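# Lower the ring frame over the mast onto the bars

## Task

Slide the ring frame down around the freestanding mast until it rests flat on the low bars, with the mast still standing upright on its plate; then release the frame and move the hands away.

## Robot and tools

Robots: three identical i2rt Big YAM arms (arm1, arm2, arm3), each with six joints, a five-finger right hand and a wrist camera. Room cameras are cam_high and cam_low; wrist cameras are arm1_cam_wrist, arm2_cam_wrist, arm3_cam_wrist. Each foot (base_link) faces along its own +x. Feet in the scene frame: arm1 x=+1.486 y=+0.007 z=+0.818 quat_wxyz=(+0.019, -0.001, +0.003, +1.000); arm2 x=-0.753 y=+1.287 z=+0.778 quat_wxyz=(+0.861, -0.003, -0.005, -0.508); arm3 x=-0.746 y=-1.281 z=+0.822 quat_wxyz=(+0.862, +0.003, +0.005, +0.507). Reach is about 1.07 m from the joint 1 axis.

Frame: one shared scene frame, origin on the floor, +z up, metres. The hand point sits 0.045 m ahead of the palm; its +z runs along straight fingers, +y points out of the palm, +x runs across the palm away from the thumb. Straight fingertips extend 0.06 to 0.07 m past the point. A wrist bracket on the little-finger side sticks out up to 0.10 m and can snag things. The printed hand position may be off, more so at long reach, and hands often settle a centimetre or more from the requested pose.

move: optional keys arm1, arm2, arm3, cameras. Each arm key takes its own object; an arm left out receives nothing new (but may still be pushing toward an earlier target). Inside an arm object:
- joints: absolute targets by name. joint1_rad -2.879..2.879 (rotation about the foot, positive counter-clockwise seen from above); joint2_rad 0..3.141 (shoulder, 0 = upper arm back and level); joint3_rad 0..3.019 (elbow, 0 = folded); joint4_rad -1.692..1.57 (hand pitch, positive lifts fingers); joint5_rad -1.57..1.57 (sideways swing, positive to the arm's right); joint6_rad -2.094..2.094 (roll, positive clockwise viewed from behind). Finger keys hand_little, hand_ring, hand_middle, hand_index, hand_thumb_bend, hand_thumb_turn run -1 (closed; for thumb_turn, in front of the palm) to +1 (open/straight; thumb beside the palm). hand_force_limit -1..1 maps to roughly 0..10 N fingertip stop force (0..15 N for thumb motors). hand_speed -0.96..1, full speed from +0.48 up. These two are settings, not motions.
- target: one list of seven numbers [x, y, z, qw, qx, qy, qz], an absolute hand pose in the scene frame in metres, reached along a straight line starting from the current hand_target. When target is present, joints may only carry the hand_ keys.
- speed: top path speed, 0.002..0.5 m/s (default 0.25), only allowed with target; rotation capped at double that in rad/s.
- min_time_s: 0.1..8 s, the shortest duration for that arm's joint motions.
- cameras: list of names or ["all"]; [] gives none.
All motions in one call begin together; hand paths in a call share one finish time set by the slowest. Paths last 0.5 to 10 s and an action at most 15 s. Paths do not avoid obstacles or other arms, and hands can overshoot speed near full stretch. The controller clips each step to 100 mm and 20 degrees from the measured pose. Unknown keys make a call invalid; out-of-range values get it refused, and a refusal cancels the remaining move, wait and finished_scene calls of that reply.

wait: seconds 0..10, optional cameras; nothing new is commanded. zoom_image: camera plus region [x0, y0, x1, y1] in pixels of that camera's latest image (896x504), top-left origin, at most 504 by 504. show_instructions: no arguments, shows reference pages. finished_scene: optional scene 1; final, and the frame must stay in place with no help.

Results: per robot, joint_positions (with the two hand settings), Joint velocities (rad/s, "within noise" when still), joint torques (N m, offsets and noise, joints 3 and 4 wrap at ±28), hand and hand_target poses, joint_status and hand_status, hand_stopped_by (little, ring, middle, index, thumb_bend, thumb_turn: moving, target, force, stalled, fault) and per-motor *_load_n in N (positive = pushed open). A "move" line lists each arm given a motion with done or its worst status. "as last shown" marks robots not commanded this call; their status reads "not commanded". The pictures line gives image order; images may lag the state slightly. Status words: off_target (stopped short, maybe still pushing); time_out (joints keep a nearby target and keep pushing; on_its_own lists them, and sending the reported position relaxes them); not_followed / "joint command not followed" / "pose unreachable" (a safety check held the arm, often for self or arm-to-arm clearance; it may keep trying). "held at" in on_its_own is a target, not a reading.

Gripping: a finger motor only runs when its target changes by at least 0.002. It stops at the target or when its load hits hand_force_limit, then locks (holds at least 15 N). To tighten, raise the limit and send a more-closed target; to loosen, send a more-open one. Start of scene: force limit 0, hand_speed -0.8. Use hand_speed -0.94 or slower for soft grips. Thumb turned in front plus fingers can wrap objects about 0.035 to 0.065 m thick; handles down to about 0.025 m. A dropped grip shows as loads near 0.

Avoid: any hard contact between two robots (ends the task; closing a hand on another robot's fingers counts), hard hits on fixed or heavy things, dropping parts or releasing them while moving, tipping the mast, and knocking anything off the work area or onto the floor. Arms keep pushing after contact, so prolonged pushing, holding loads or staying stretched heats motors: MOTOR HOT warns at 85 °C, and at 100 °C the arm goes limp for 30 to 60 s, after which affected keys say limit_stop_at_motor_heat and must be resent. Loose objects may occasionally be nudged by outside disturbances. The scene keeps running while you compose replies.

Each tool is called as a command line: name --argument value for each argument, lists and objects as JSON in quotes; but a table of rows of numbers goes row by row, as --pt "numbers of a row", without its own name.

Reference images:

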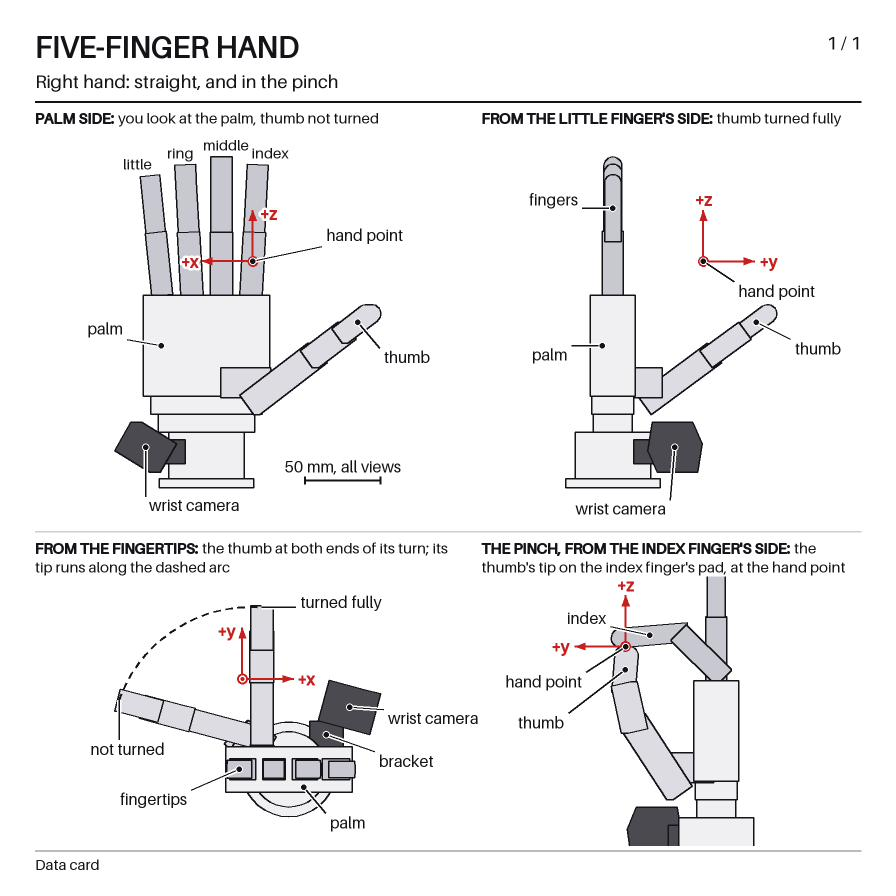

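## Session

move

Scene clock: 0.00 s.
Joint torques (N m): no reading
Motor temperatures (°C): arm1=[28 25 25 30 26 27] | arm2=[27 26 30 27 26 24] | arm3=[31 26 27 29 27 29]
Heat: arm1: hottest joint4_rad 30 °C; arm2: hottest joint3_rad 30 °C; arm3: hottest joint1_rad 31 °C.
Joint velocities: within noise
arm1.joint_positions: joint1_rad=-0.394 joint2_rad=+0.633 joint3_rad=+1.423 joint4_rad=-1.413 joint5_rad=+0.047 joint6_rad=-1.305 hand_little=+1.000 hand_ring=+1.000 hand_middle=+1.000 hand_index=+1.000 hand_thumb_turn=+1.000 hand_thumb_bend=+1.000 hand_force_limit=+0.000 hand_speed=-0.800
arm1.joint_status: not commanded
arm1.hand_stopped_by: target,target,target,target,target,target
arm1.little_load_n: 0.0
arm1.ring_load_n: 0.0
arm1.middle_load_n: 0.0
arm1.index_load_n: 0.0
arm1.thumb_bend_load_n: -0.5
arm1.thumb_turn_load_n: 0.0
arm1.hand: x=+1.3152 y=+0.1548 z=+1.3045 quat_wxyz=(-0.451, +0.316, +0.833, +0.056) (m; scene frame)
arm1.hand_target: x=+1.3160 y=+0.1545 z=+1.3161 quat_wxyz=(-0.463, +0.314, +0.827, +0.057) (m; scene frame)
arm1.hand_status: not commanded
arm2.joint_positions: joint1_rad=+0.274 joint2_rad=+0.628 joint3_rad=+1.459 joint4_rad=-1.207 joint5_rad=+0.012 joint6_rad=-1.256 hand_little=+1.000 hand_ring=+1.000 hand_middle=+1.000 hand_index=+1.000 hand_thumb_turn=+1.000 hand_thumb_bend=+1.000 hand_force_limit=+0.000 hand_speed=-0.800
arm2.joint_status: not commanded
arm2.hand_stopped_by: target,target,target,target,target,target
arm2.little_load_n: 0.0
arm2.ring_load_n: 0.0
arm2.middle_load_n: 0.0
arm2.index_load_n: 0.0
arm2.thumb_bend_load_n: 0.0
arm2.thumb_turn_load_n: 0.0
arm2.hand: x=-0.6201 y=+1.0830 z=+1.3281 quat_wxyz=(+0.141, +0.700, -0.435, +0.549) (m; scene frame)
arm2.hand_target: x=-0.6220 y=+1.0850 z=+1.3371 quat_wxyz=(+0.143, +0.695, -0.432, +0.557) (m; scene frame)
arm2.hand_status: not commanded
arm3.joint_positions: joint1_rad=-0.219 joint2_rad=+0.633 joint3_rad=+1.427 joint4_rad=-1.184 joint5_rad=-0.029 joint6_rad=-1.266 hand_little=+1.000 hand_ring=+1.000 hand_middle=+1.000 hand_index=+1.000 hand_thumb_turn=+1.000 hand_thumb_bend=+1.000 hand_force_limit=+0.000 hand_speed=-0.800
arm3.joint_status: not commanded
arm3.hand_stopped_by: target,target,target,target,target,target
arm3.little_load_n: 0.0
arm3.ring_load_n: 0.0
arm3.middle_load_n: 0.0
arm3.index_load_n: 0.0
arm3.thumb_bend_load_n: 0.0
arm3.thumb_turn_load_n: 0.0
arm3.hand: x=-0.5371 y=-1.1181 z=+1.3545 quat_wxyz=(-0.314, +0.801, +0.227, +0.456) (m; scene frame)
arm3.hand_target: x=-0.5384 y=-1.1198 z=+1.3657 quat_wxyz=(-0.320, +0.794, +0.226, +0.465) (m; scene frame)
arm3.hand_status: not commanded
pictures: arm1_cam_wrist, arm2_cam_wrist, arm3_cam_wrist, cam_high, cam_low

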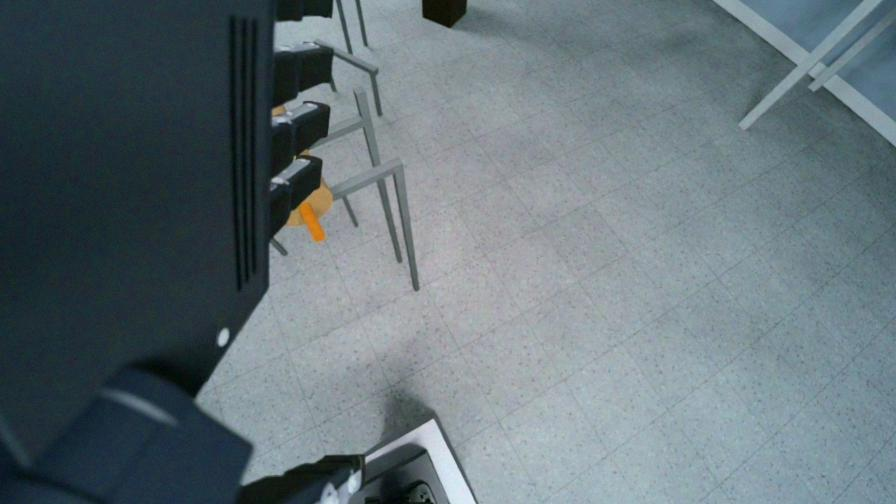

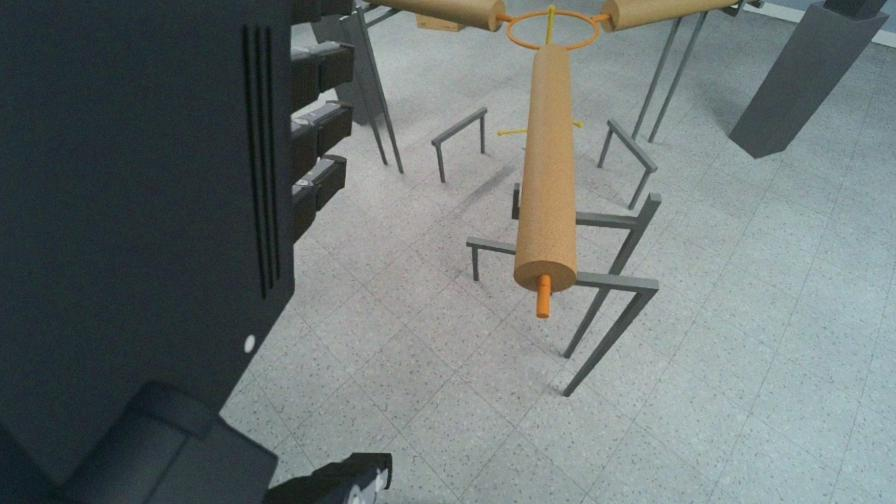

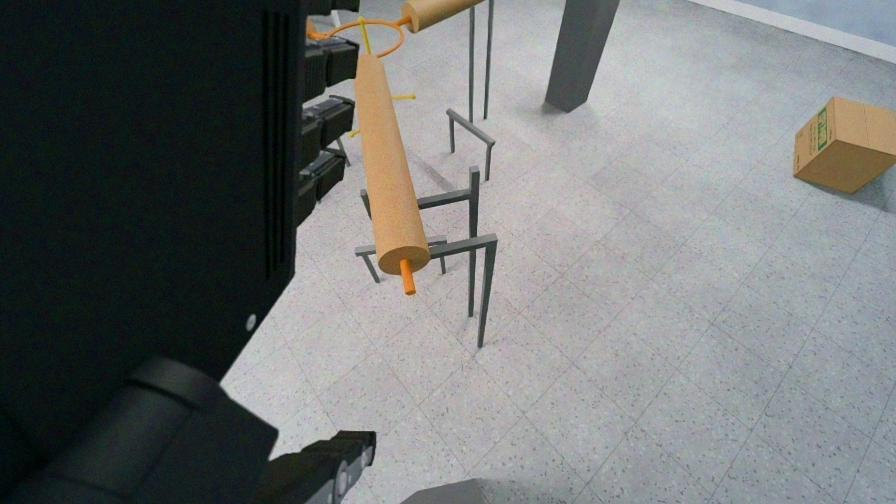

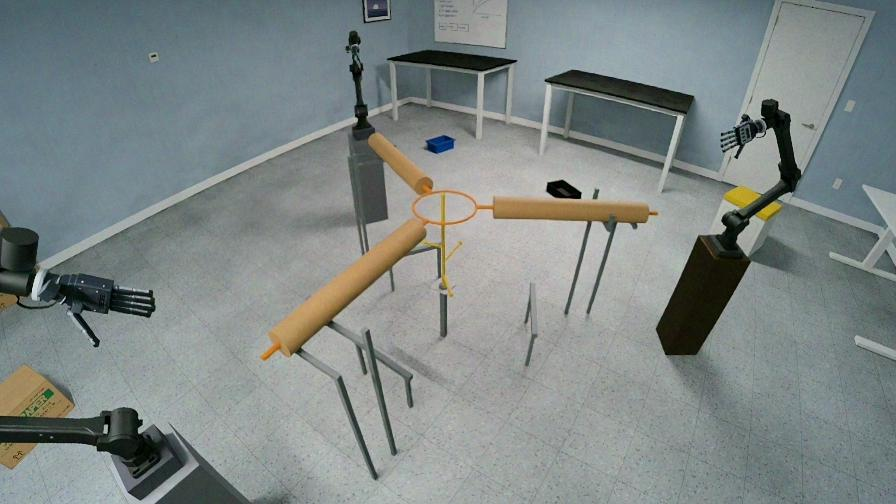

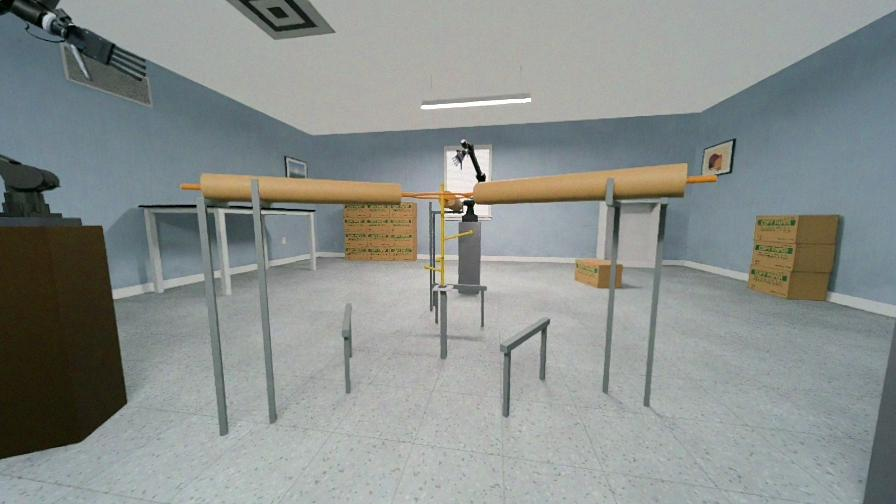

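zoom_image --camera "cam_high" --region '[340, 160, 580, 320]'

zoom_image --camera "cam_low" --region '[320, 140, 620, 380]'

zoom_image --camera "arm2_cam_wrist" --region '[380, 0, 760, 300]'

zoom_image --camera "cam_high" --region '[240, 100, 740, 504]'

zoom_image --camera "arm3_cam_wrist" --region '[300, 0, 560, 300]'

Scaled by 2.100 from the camera's 896x504 image, which has a finer 1280x720 frame.

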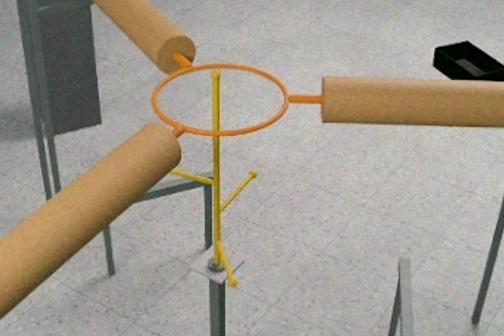

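Scaled by 1.680 from the camera's 896x504 image, which has a finer 1280x720 frame.

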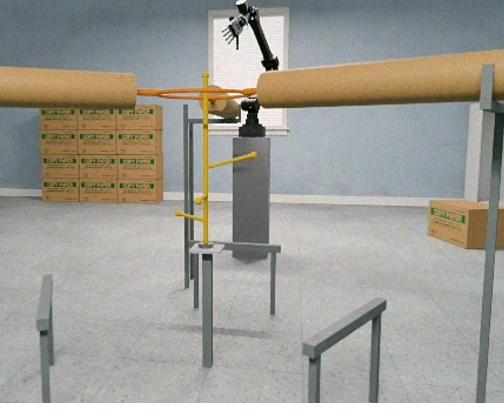

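Scaled by 1.326 from the camera's 896x504 image, which has a finer 1280x720 frame.

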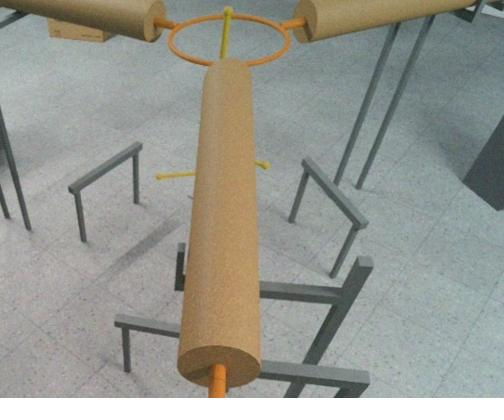

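Scaled by 1.008 from the camera's 896x504 image, which has a finer 1280x720 frame.

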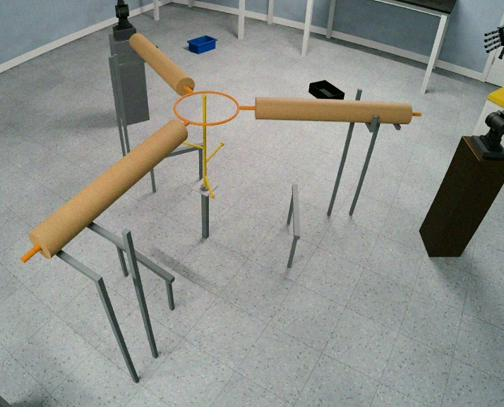

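Scaled by 1.680 from the camera's 896x504 image, which has a finer 1280x720 frame.

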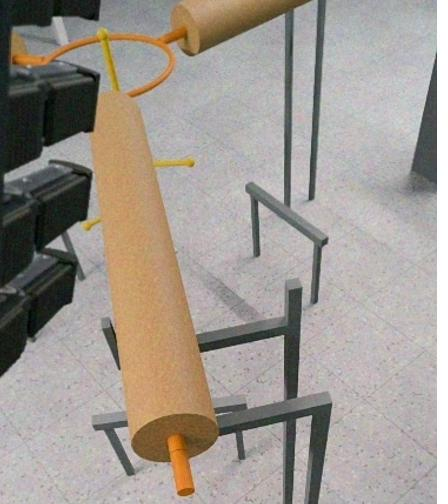

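zoom_image --camera "cam_high" --region '[480, 160, 680, 340]'

zoom_image --camera "cam_high" --region '[250, 280, 450, 490]'

zoom_image --camera "cam_high" --region '[330, 120, 480, 300]'

zoom_image --camera "cam_low" --region '[170, 160, 370, 440]'

zoom_image --camera "cam_low" --region '[480, 150, 730, 430]'

zoom_image --camera "cam_low" --region '[390, 170, 510, 370]'

zoom_image --camera "arm2_cam_wrist" --region '[440, 130, 680, 400]'

Scaled by 2.520 from the camera's 896x504 image, which has a finer 1280x720 frame.

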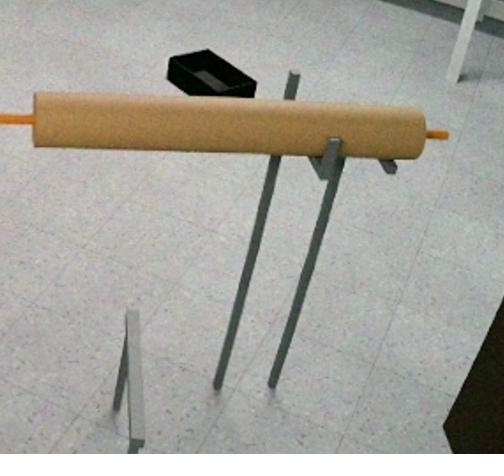

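Scaled by 2.400 from the camera's 896x504 image, which has a finer 1280x720 frame.

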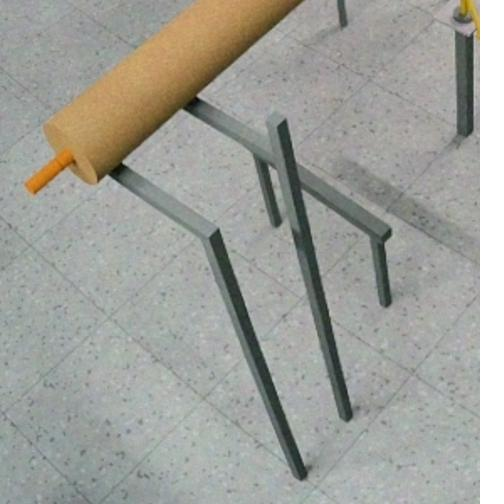

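Scaled by 2.800 from the camera's 896x504 image, which has a finer 1280x720 frame.

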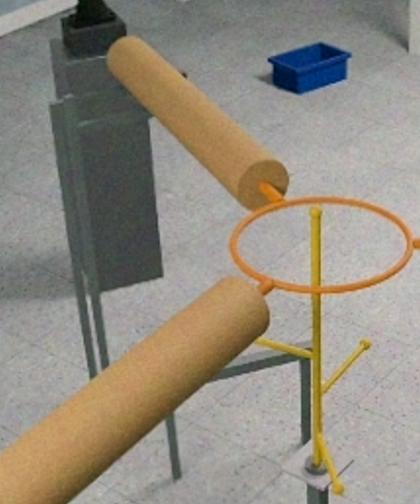

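Scaled by 1.800 from the camera's 896x504 image, which has a finer 1280x720 frame.

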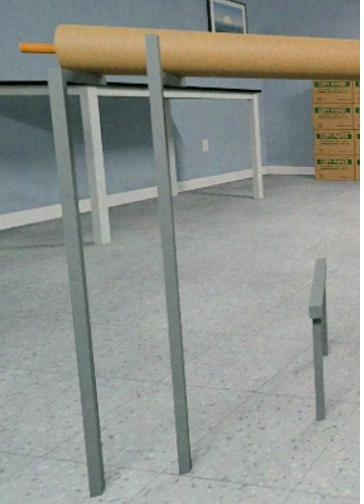

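Scaled by 1.800 from the camera's 896x504 image, which has a finer 1280x720 frame.

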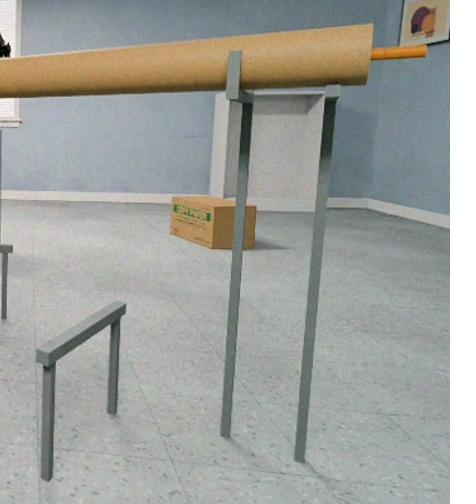

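Scaled by 2.520 from the camera's 896x504 image, which has a finer 1280x720 frame.

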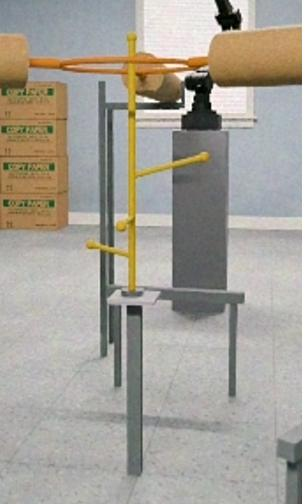

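Scaled by 1.867 from the camera's 896x504 image, which has a finer 1280x720 frame.

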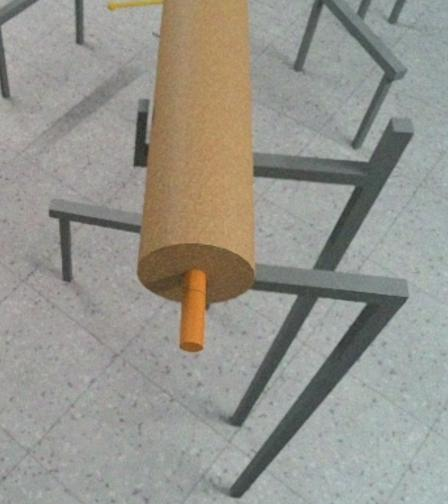

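zoom_image --camera "cam_high" --region '[100, 390, 220, 504]'

zoom_image --camera "cam_high" --region '[680, 190, 800, 280]'

zoom_image --camera "cam_high" --region '[320, 90, 400, 150]'

zoom_image --camera "cam_low" --region '[430, 170, 510, 230]'

zoom_image --camera "cam_low" --region '[0, 140, 120, 240]'

zoom_image --camera "cam_low" --region '[780, 100, 896, 240]'

Scaled by 4.200 from the camera's 896x504 image, which has a finer 1280x720 frame.

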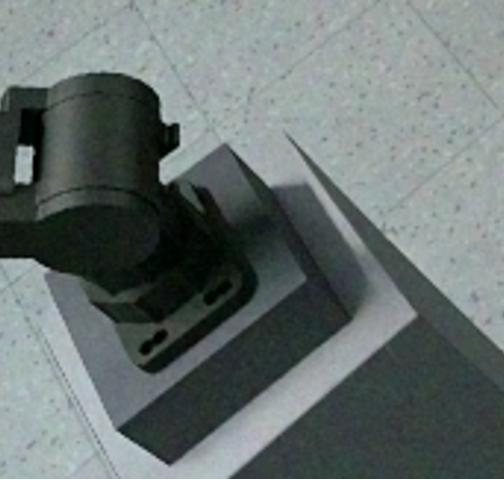

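Scaled by 4.200 from the camera's 896x504 image, which has a finer 1280x720 frame.

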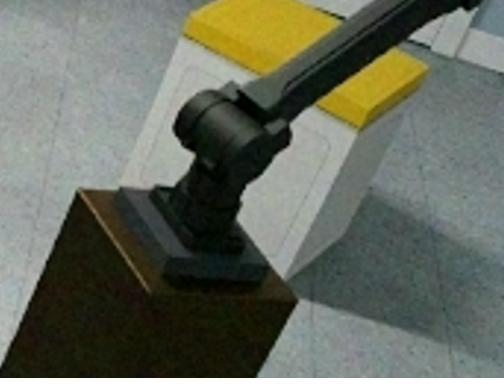

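Scaled by 6.300 from the camera's 896x504 image, which has a finer 1280x720 frame.

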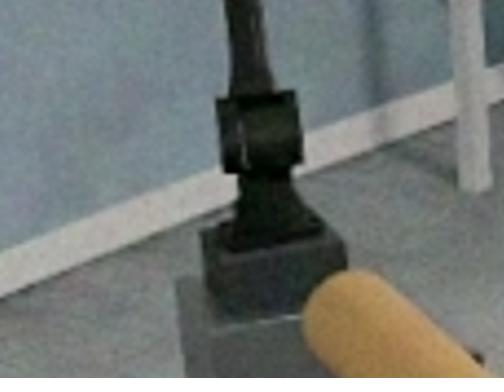

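Scaled by 6.300 from the camera's 896x504 image, which has a finer 1280x720 frame.

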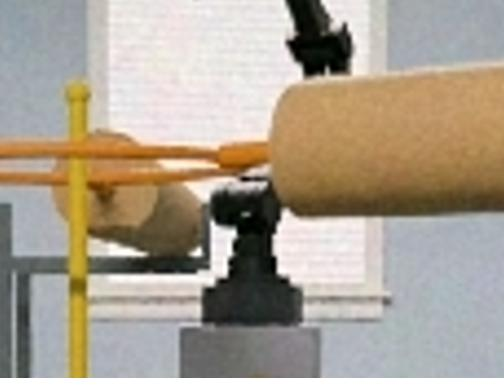

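Scaled by 4.200 from the camera's 896x504 image, which has a finer 1280x720 frame.

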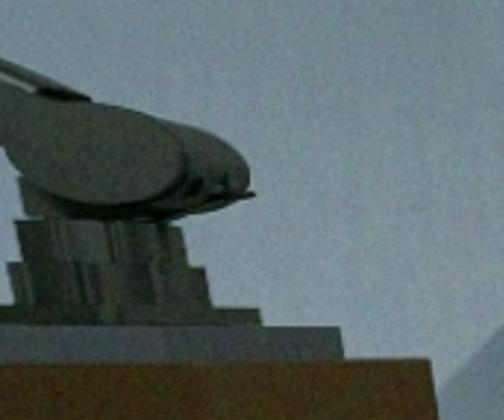

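Scaled by 3.600 from the camera's 896x504 image, which has a finer 1280x720 frame.

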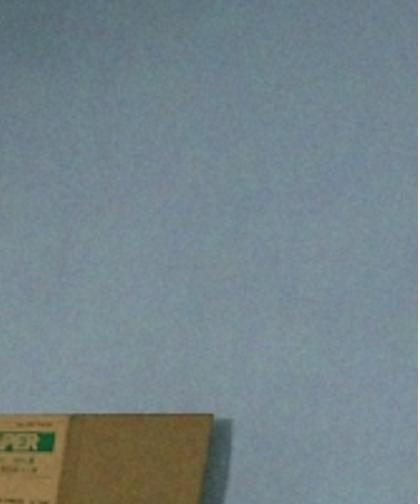

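move --arm1 '{"joints":{"joint1_rad":-0.194,"joint2_rad":1.476,"joint3_rad":1.535,"joint4_rad":-1.62,"joint5_rad":0,"joint6_rad":1.278,"hand_thumb_turn":-1,"hand_speed":-0.4},"min_time_s":4}' --arm2 '{"joints":{"joint1_rad":-0.208,"joint2_rad":1.49,"joint3_rad":1.55,"joint4_rad":-1.62,"joint5_rad":0,"joint6_rad":1.283,"hand_thumb_turn":-1,"hand_speed":-0.4},"min_time_s":4}' --arm3 '{"joints":{"joint1_rad":-0.281,"joint2_rad":1.476,"joint3_rad":1.535,"joint4_rad":-1.62,"joint5_rad":0,"joint6_rad":1.244,"hand_thumb_turn":-1,"hand_speed":-0.4},"min_time_s":4}' --cameras '["all"]'

Scene clock: 21.90 s.
Joint torques (N m): arm1=[1.32 -11.28 13.38 0.21 -0.18 0.13] | arm2=[0.26 -9.17 12.56 -0.31 -0.16 0.17] | arm3=[-0.32 -9.64 12.67 -0.28 0.08 0.16]
Motor temperatures (°C): arm1=[28 25 28 30 26 26] | arm2=[27 26 31 27 25 24] | arm3=[31 26 31 29 27 29]
Heat: arm1: hottest joint4_rad 30 °C; arm2: hottest joint3_rad 31 °C; arm3: hottest joint1_rad 31 °C.
move: arm1 done; arm2 done; arm3 done
Joint velocities: within noise
arm1.joint_positions: joint1_rad=-0.203 joint2_rad=+1.464 joint3_rad=+1.478 joint4_rad=-1.612 joint5_rad=+0.001 joint6_rad=+1.267 hand_little=+1.000 hand_ring=+1.000 hand_middle=+1.000 hand_index=+1.000 hand_thumb_turn=-1.000 hand_thumb_bend=+1.000 hand_force_limit=+0.000 hand_speed=-0.400
arm1.joint_status: all done
arm1.hand_stopped_by: target,target,target,target,target,target
arm1.little_load_n: 0.0
arm1.ring_load_n: 0.0
arm1.middle_load_n: 0.0
arm1.index_load_n: 0.0
arm1.thumb_bend_load_n: 0.0
arm1.thumb_turn_load_n: 0.0
arm1.hand: x=+1.0476 y=+0.0491 z=+1.0675 quat_wxyz=(+0.006, +0.999, +0.031, +0.014) (m; scene frame)
arm1.hand_target: x=+1.0331 y=+0.0485 z=+1.0848 quat_wxyz=(+0.002, +1.000, +0.030, -0.004) (m; scene frame)
arm1.hand_status: not commanded
arm2.joint_positions: joint1_rad=-0.202 joint2_rad=+1.470 joint3_rad=+1.498 joint4_rad=-1.611 joint5_rad=+0.002 joint6_rad=+1.271 hand_little=+1.000 hand_ring=+1.000 hand_middle=+1.000 hand_index=+1.000 hand_thumb_turn=-1.000 hand_thumb_bend=+1.000 hand_force_limit=+0.000 hand_speed=-0.400
arm2.joint_status: all done
arm2.hand_stopped_by: target,target,target,target,target,target
arm2.little_load_n: 0.0
arm2.ring_load_n: 0.0
arm2.middle_load_n: 0.0
arm2.index_load_n: 0.0
arm2.thumb_bend_load_n: 0.0
arm2.thumb_turn_load_n: 0.0
arm2.hand: x=-0.5603 y=+0.8872 z=+1.0401 quat_wxyz=(+0.000, -0.466, -0.885, +0.000) (m; scene frame)
arm2.hand_target: x=-0.5583 y=+0.8729 z=+1.0520 quat_wxyz=(-0.008, -0.474, -0.881, +0.007) (m; scene frame)
arm2.hand_status: not commanded
arm3.joint_positions: joint1_rad=-0.270 joint2_rad=+1.464 joint3_rad=+1.479 joint4_rad=-1.611 joint5_rad=-0.003 joint6_rad=+1.235 hand_little=+1.000 hand_ring=+1.000 hand_middle=+1.000 hand_index=+1.000 hand_thumb_turn=-1.000 hand_thumb_bend=+1.000 hand_force_limit=+0.000 hand_speed=-0.400
arm3.joint_status: all done
arm3.hand_stopped_by: target,target,target,target,target,target
arm3.little_load_n: 0.0
arm3.ring_load_n: 0.0
arm3.middle_load_n: 0.0
arm3.index_load_n: 0.0
arm3.thumb_bend_load_n: 0.0
arm3.thumb_turn_load_n: 0.0
arm3.hand: x=-0.4864 y=-0.9250 z=+1.0702 quat_wxyz=(+0.018, +0.535, -0.845, -0.002) (m; scene frame)
arm3.hand_target: x=-0.4719 y=-0.9184 z=+1.0865 quat_wxyz=(+0.001, +0.526, -0.850, -0.004) (m; scene frame)
arm3.hand_status: not commanded
pictures: arm1_cam_wrist, arm2_cam_wrist, arm3_cam_wrist, cam_high, cam_low

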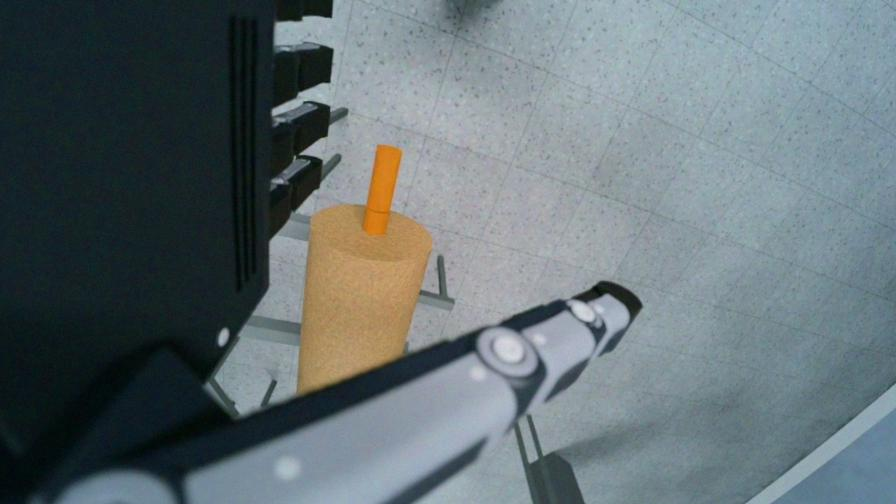

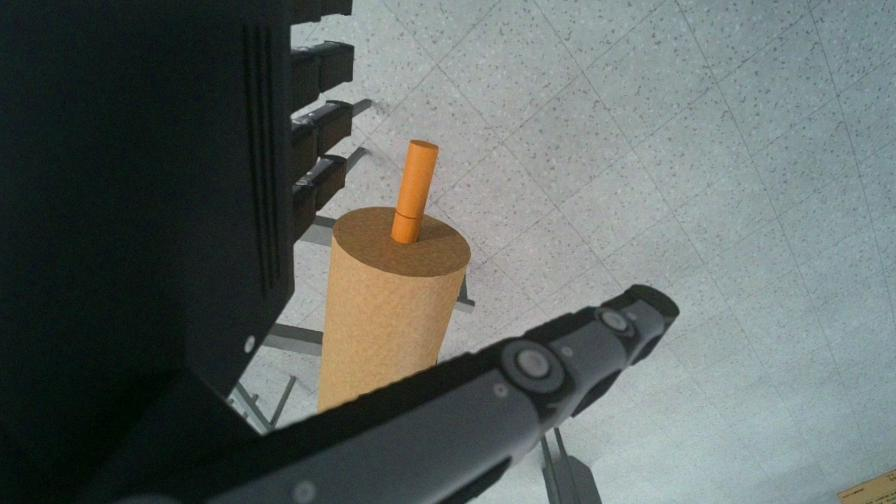

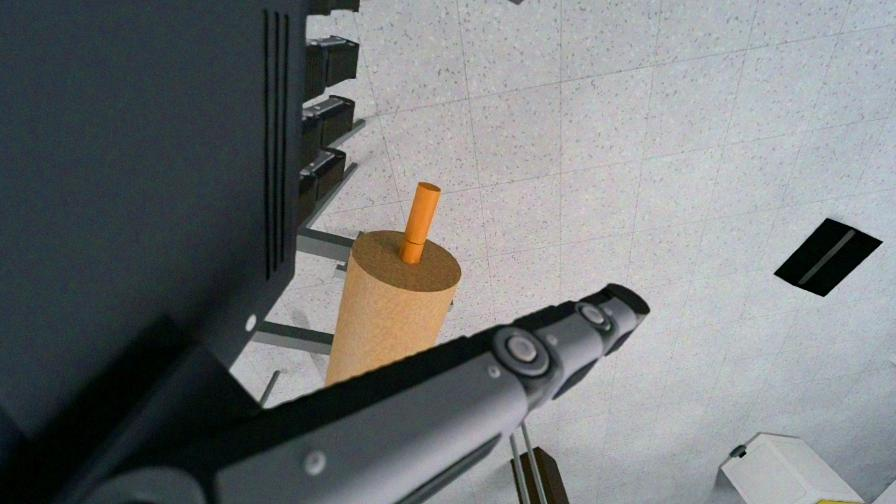

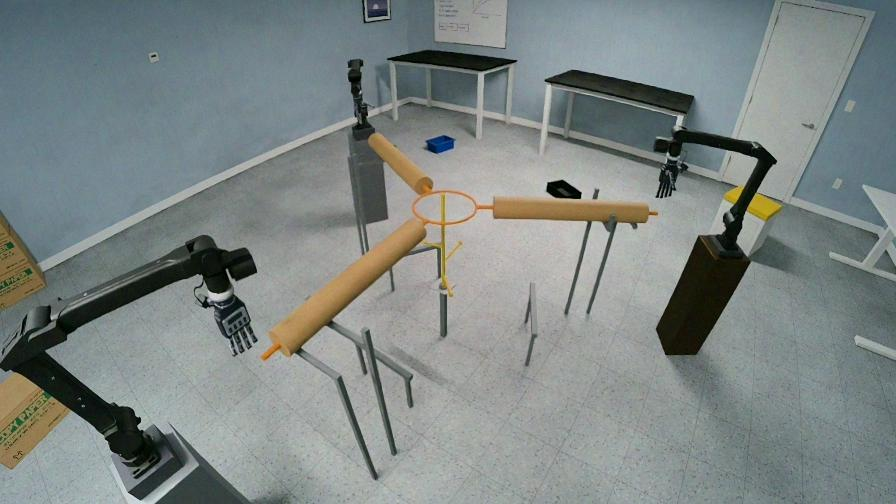

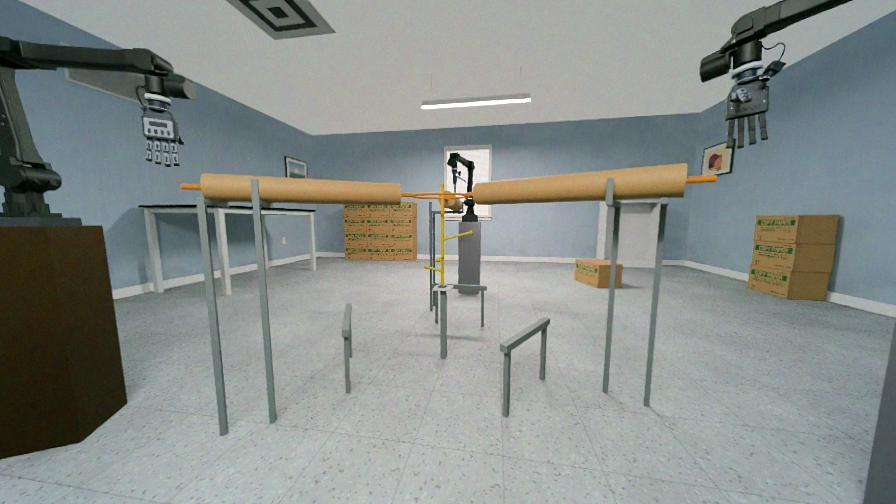

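zoom_image --camera "cam_high" --region '[200, 290, 320, 380]'

zoom_image --camera "cam_high" --region '[630, 130, 710, 230]'

zoom_image --camera "cam_low" --region '[140, 90, 240, 210]'

zoom_image --camera "cam_low" --region '[670, 80, 790, 210]'

zoom_image --camera "arm3_cam_wrist" --region '[290, 100, 490, 320]'

Scaled by 4.200 from the camera's 896x504 image, which has a finer 1280x720 frame.

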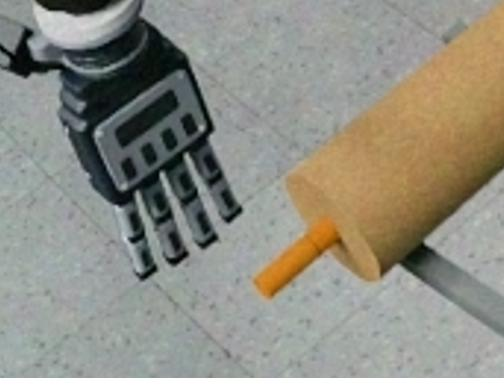

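Scaled by 5.040 from the camera's 896x504 image, which has a finer 1280x720 frame.

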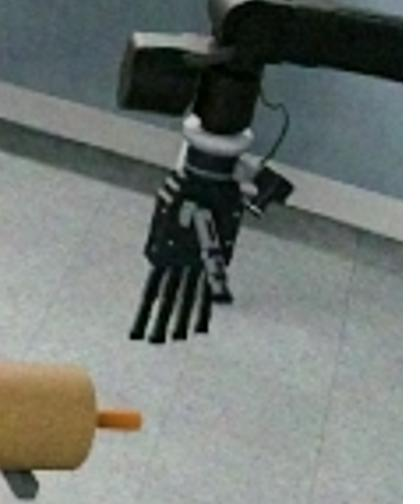

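Scaled by 4.200 from the camera's 896x504 image, which has a finer 1280x720 frame.

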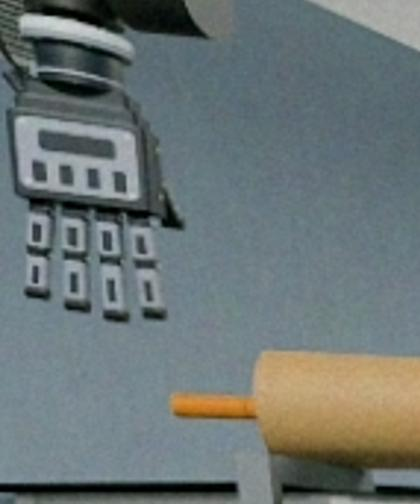

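Scaled by 3.877 from the camera's 896x504 image, which has a finer 1280x720 frame.

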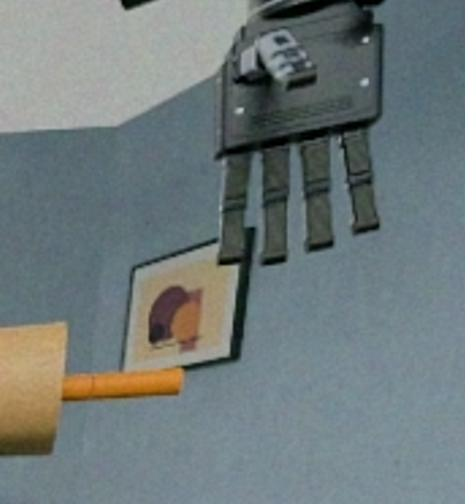

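Scaled by 2.291 from the camera's 896x504 image, which has a finer 1280x720 frame.

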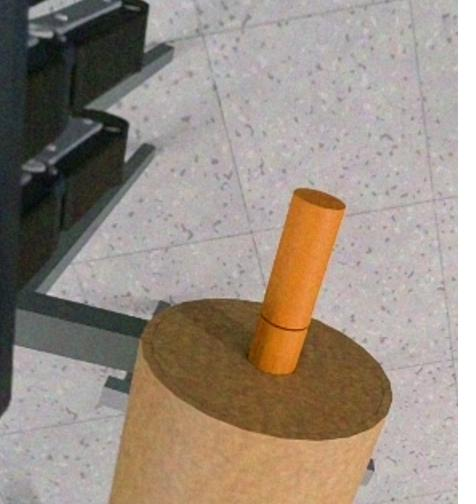

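move --arm1 '{"target":[0.984,0.062,0.99,0,0.9995,0.0305,0],"speed":0.1}' --arm2 '{"target":[-0.527,0.854,0.99,0,0.4733,0.8809,0],"speed":0.1}' --arm3 '{"target":[-0.457,-0.851,0.99,0,-0.5262,0.8504,0],"speed":0.1}' --cameras '["all"]'

zoom_image --camera "cam_high" --region '[200, 290, 320, 380]'

zoom_image --camera "cam_high" --region '[620, 150, 700, 230]'

zoom_image --camera "cam_low" --region '[140, 110, 240, 210]'

zoom_image --camera "cam_low" --region '[670, 100, 770, 200]'

Scene clock: 26.63 s.
Joint torques (N m): arm1=[1.03 -13.27 8.77 1.05 -0.05 0.08] | arm2=[1.14 -10.17 7.66 0.5 -0.11 0.15] | arm3=[1.32 -11.69 8.7 0.69 0.09 0.14]
Motor temperatures (°C): arm1=[28 25 29 30 26 26] | arm2=[27 26 32 27 25 24] | arm3=[31 26 32 29 26 29]
Heat: arm1: hottest joint4_rad 30 °C; arm2: hottest joint3_rad 32 °C; arm3: hottest joint3_rad 32 °C.
move: arm1 done; arm2 off_target; arm3 done
Joint velocities: within noise
arm1.joint_positions: joint1_rad=-0.203 joint2_rad=+1.612 joint3_rad=+1.463 joint4_rad=-1.413 joint5_rad=+0.004 joint6_rad=+1.267 hand_little=+1.000 hand_ring=+1.000 hand_middle=+1.000 hand_index=+1.000 hand_thumb_turn=-1.000 hand_thumb_bend=+1.000 hand_force_limit=+0.000 hand_speed=-0.400
arm1.joint_status: not commanded
arm1.hand_stopped_by: target,target,target,target,target,target
arm1.little_load_n: 0.0
arm1.ring_load_n: 0.0
arm1.middle_load_n: 0.0
arm1.index_load_n: 0.0
arm1.thumb_bend_load_n: 0.0
arm1.thumb_turn_load_n: 0.0
arm1.hand: x=+0.9882 y=+0.0639 z=+0.9969 quat_wxyz=(+0.000, +1.000, +0.031, -0.002) (m; scene frame)
arm1.hand_target: x=+0.9842 y=+0.0619 z=+0.9900 quat_wxyz=(+0.000, +1.000, +0.031, +0.000) (m; scene frame)
arm1.hand_status: done (0.008 m and 0.3 deg from the pose sent, 0.101 m and 1.8 deg at the start)
arm2.joint_positions: joint1_rad=-0.164 joint2_rad=+1.551 joint3_rad=+1.498 joint4_rad=-1.503 joint5_rad=+0.002 joint6_rad=+1.322 hand_little=+1.000 hand_ring=+1.000 hand_middle=+1.000 hand_index=+1.000 hand_thumb_turn=-1.000 hand_thumb_bend=+1.000 hand_force_limit=+0.000 hand_speed=-0.400
arm2.joint_status: not commanded
arm2.hand_stopped_by: target,target,target,target,target,target
arm2.little_load_n: 0.0
arm2.ring_load_n: 0.0
arm2.middle_load_n: 0.0
arm2.index_load_n: 0.0
arm2.thumb_bend_load_n: 0.0
arm2.thumb_turn_load_n: 0.0
arm2.hand: x=-0.5317 y=+0.8557 z=+1.0063 quat_wxyz=(-0.009, -0.472, -0.882, +0.009) (m; scene frame)
arm2.hand_target: x=-0.5273 y=+0.8544 z=+0.9901 quat_wxyz=(+0.000, -0.473, -0.881, +0.000) (m; scene frame)
arm2.hand_status: off_target (0.017 m and 1.5 deg from the pose sent, 0.069 m and 1.0 deg at the start)
arm3.joint_positions: joint1_rad=-0.214 joint2_rad=+1.631 joint3_rad=+1.479 joint4_rad=-1.408 joint5_rad=+0.007 joint6_rad=+1.313 hand_little=+1.000 hand_ring=+1.000 hand_middle=+1.000 hand_index=+1.000 hand_thumb_turn=-1.000 hand_thumb_bend=+1.000 hand_force_limit=+0.000 hand_speed=-0.400
arm3.joint_status: not commanded
arm3.hand_stopped_by: target,target,target,target,target,target
arm3.little_load_n: 0.0
arm3.ring_load_n: 0.0
arm3.middle_load_n: 0.0
arm3.index_load_n: 0.0
arm3.thumb_bend_load_n: 0.0
arm3.thumb_turn_load_n: 0.0
arm3.hand: x=-0.4570 y=-0.8575 z=+0.9962 quat_wxyz=(-0.001, +0.526, -0.851, -0.002) (m; scene frame)
arm3.hand_target: x=-0.4571 y=-0.8511 z=+0.9900 quat_wxyz=(+0.000, +0.526, -0.850, +0.000) (m; scene frame)
arm3.hand_status: done (0.009 m and 0.2 deg from the pose sent, 0.113 m and 2.4 deg at the start)
pictures: arm1_cam_wrist, arm2_cam_wrist, arm3_cam_wrist, cam_high, cam_low

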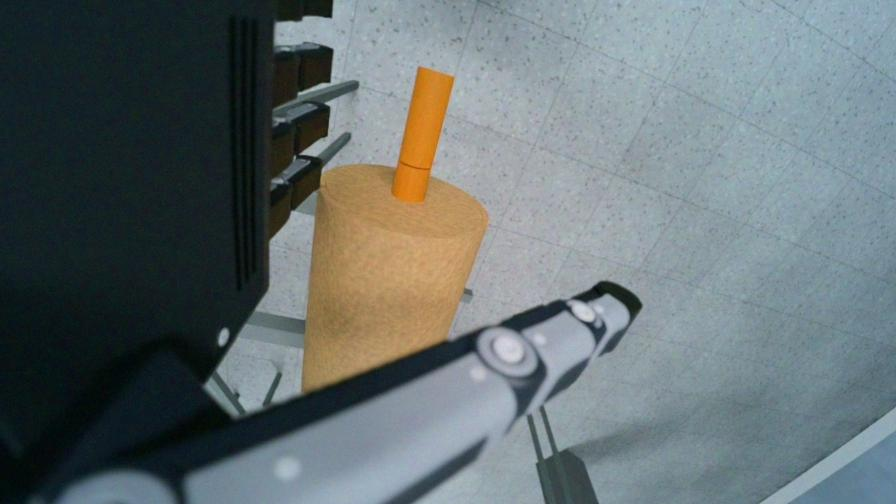

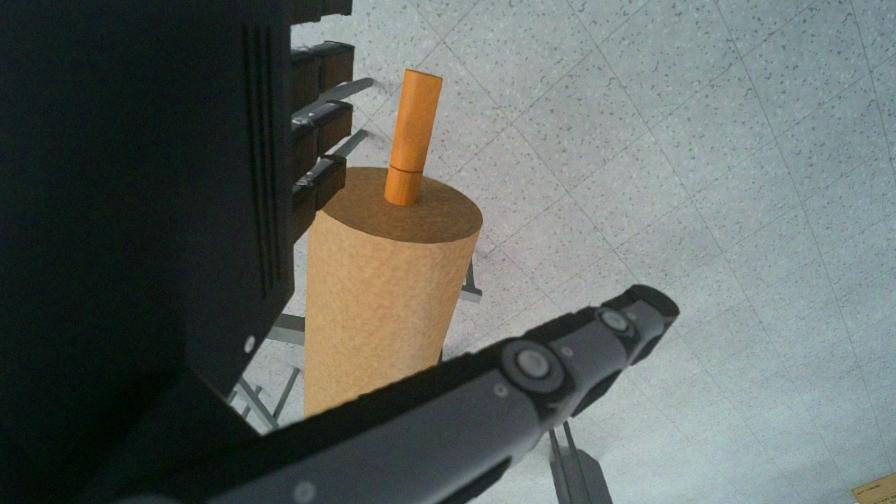

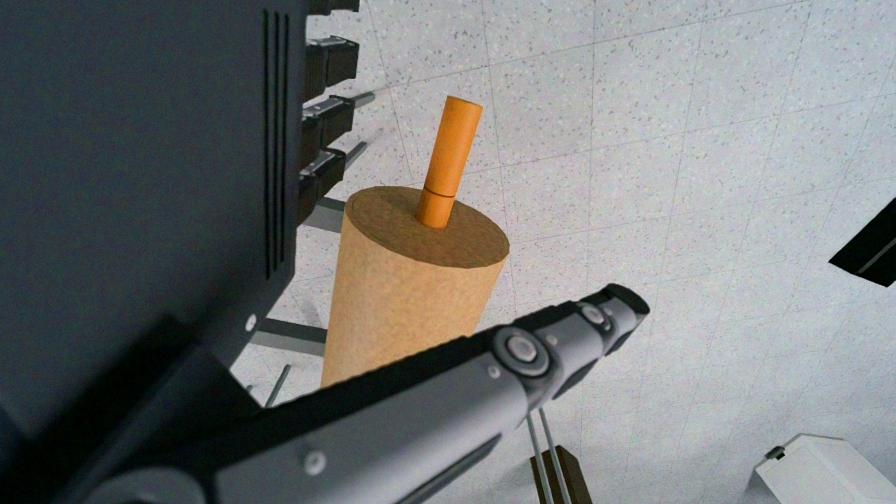

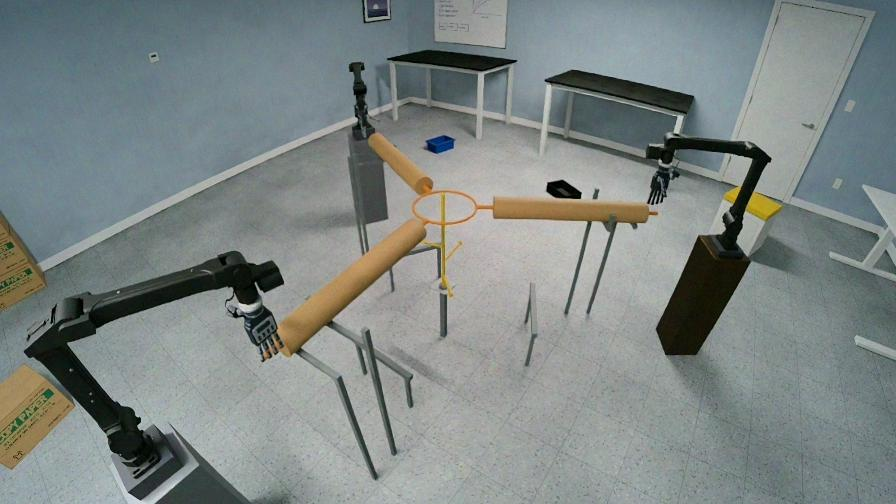

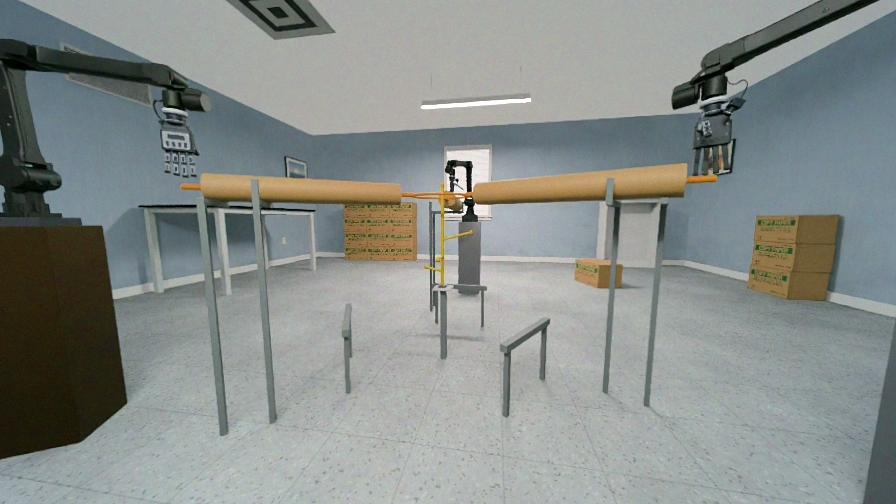

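Scaled by 4.200 from the camera's 896x504 image, which has a finer 1280x720 frame.

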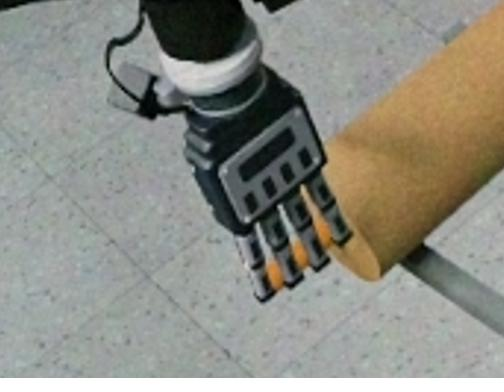

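Scaled by 6.300 from the camera's 896x504 image, which has a finer 1280x720 frame.

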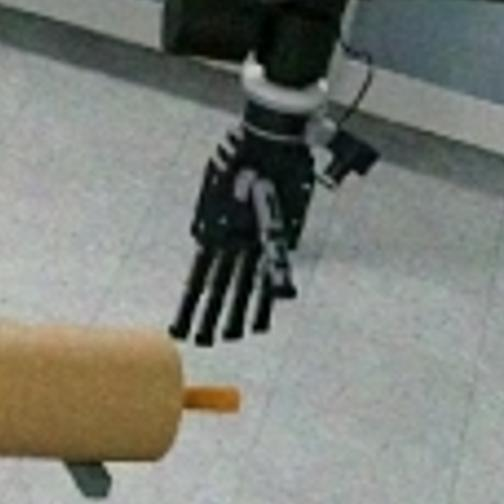

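Scaled by 5.040 from the camera's 896x504 image, which has a finer 1280x720 frame.

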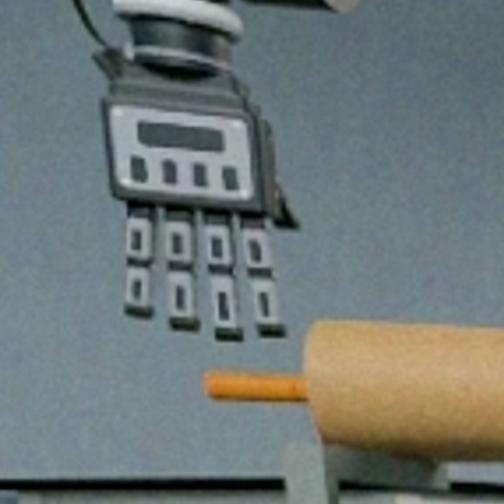

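Scaled by 5.040 from the camera's 896x504 image, which has a finer 1280x720 frame.

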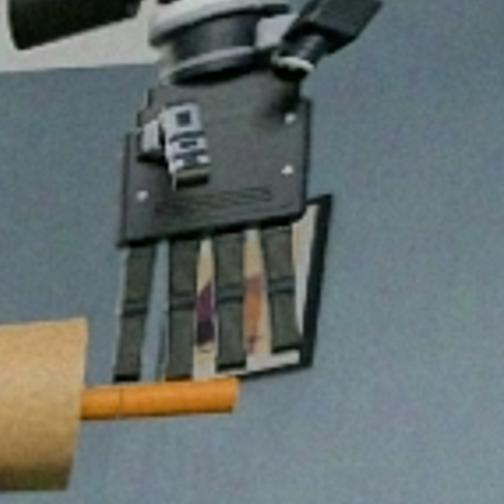

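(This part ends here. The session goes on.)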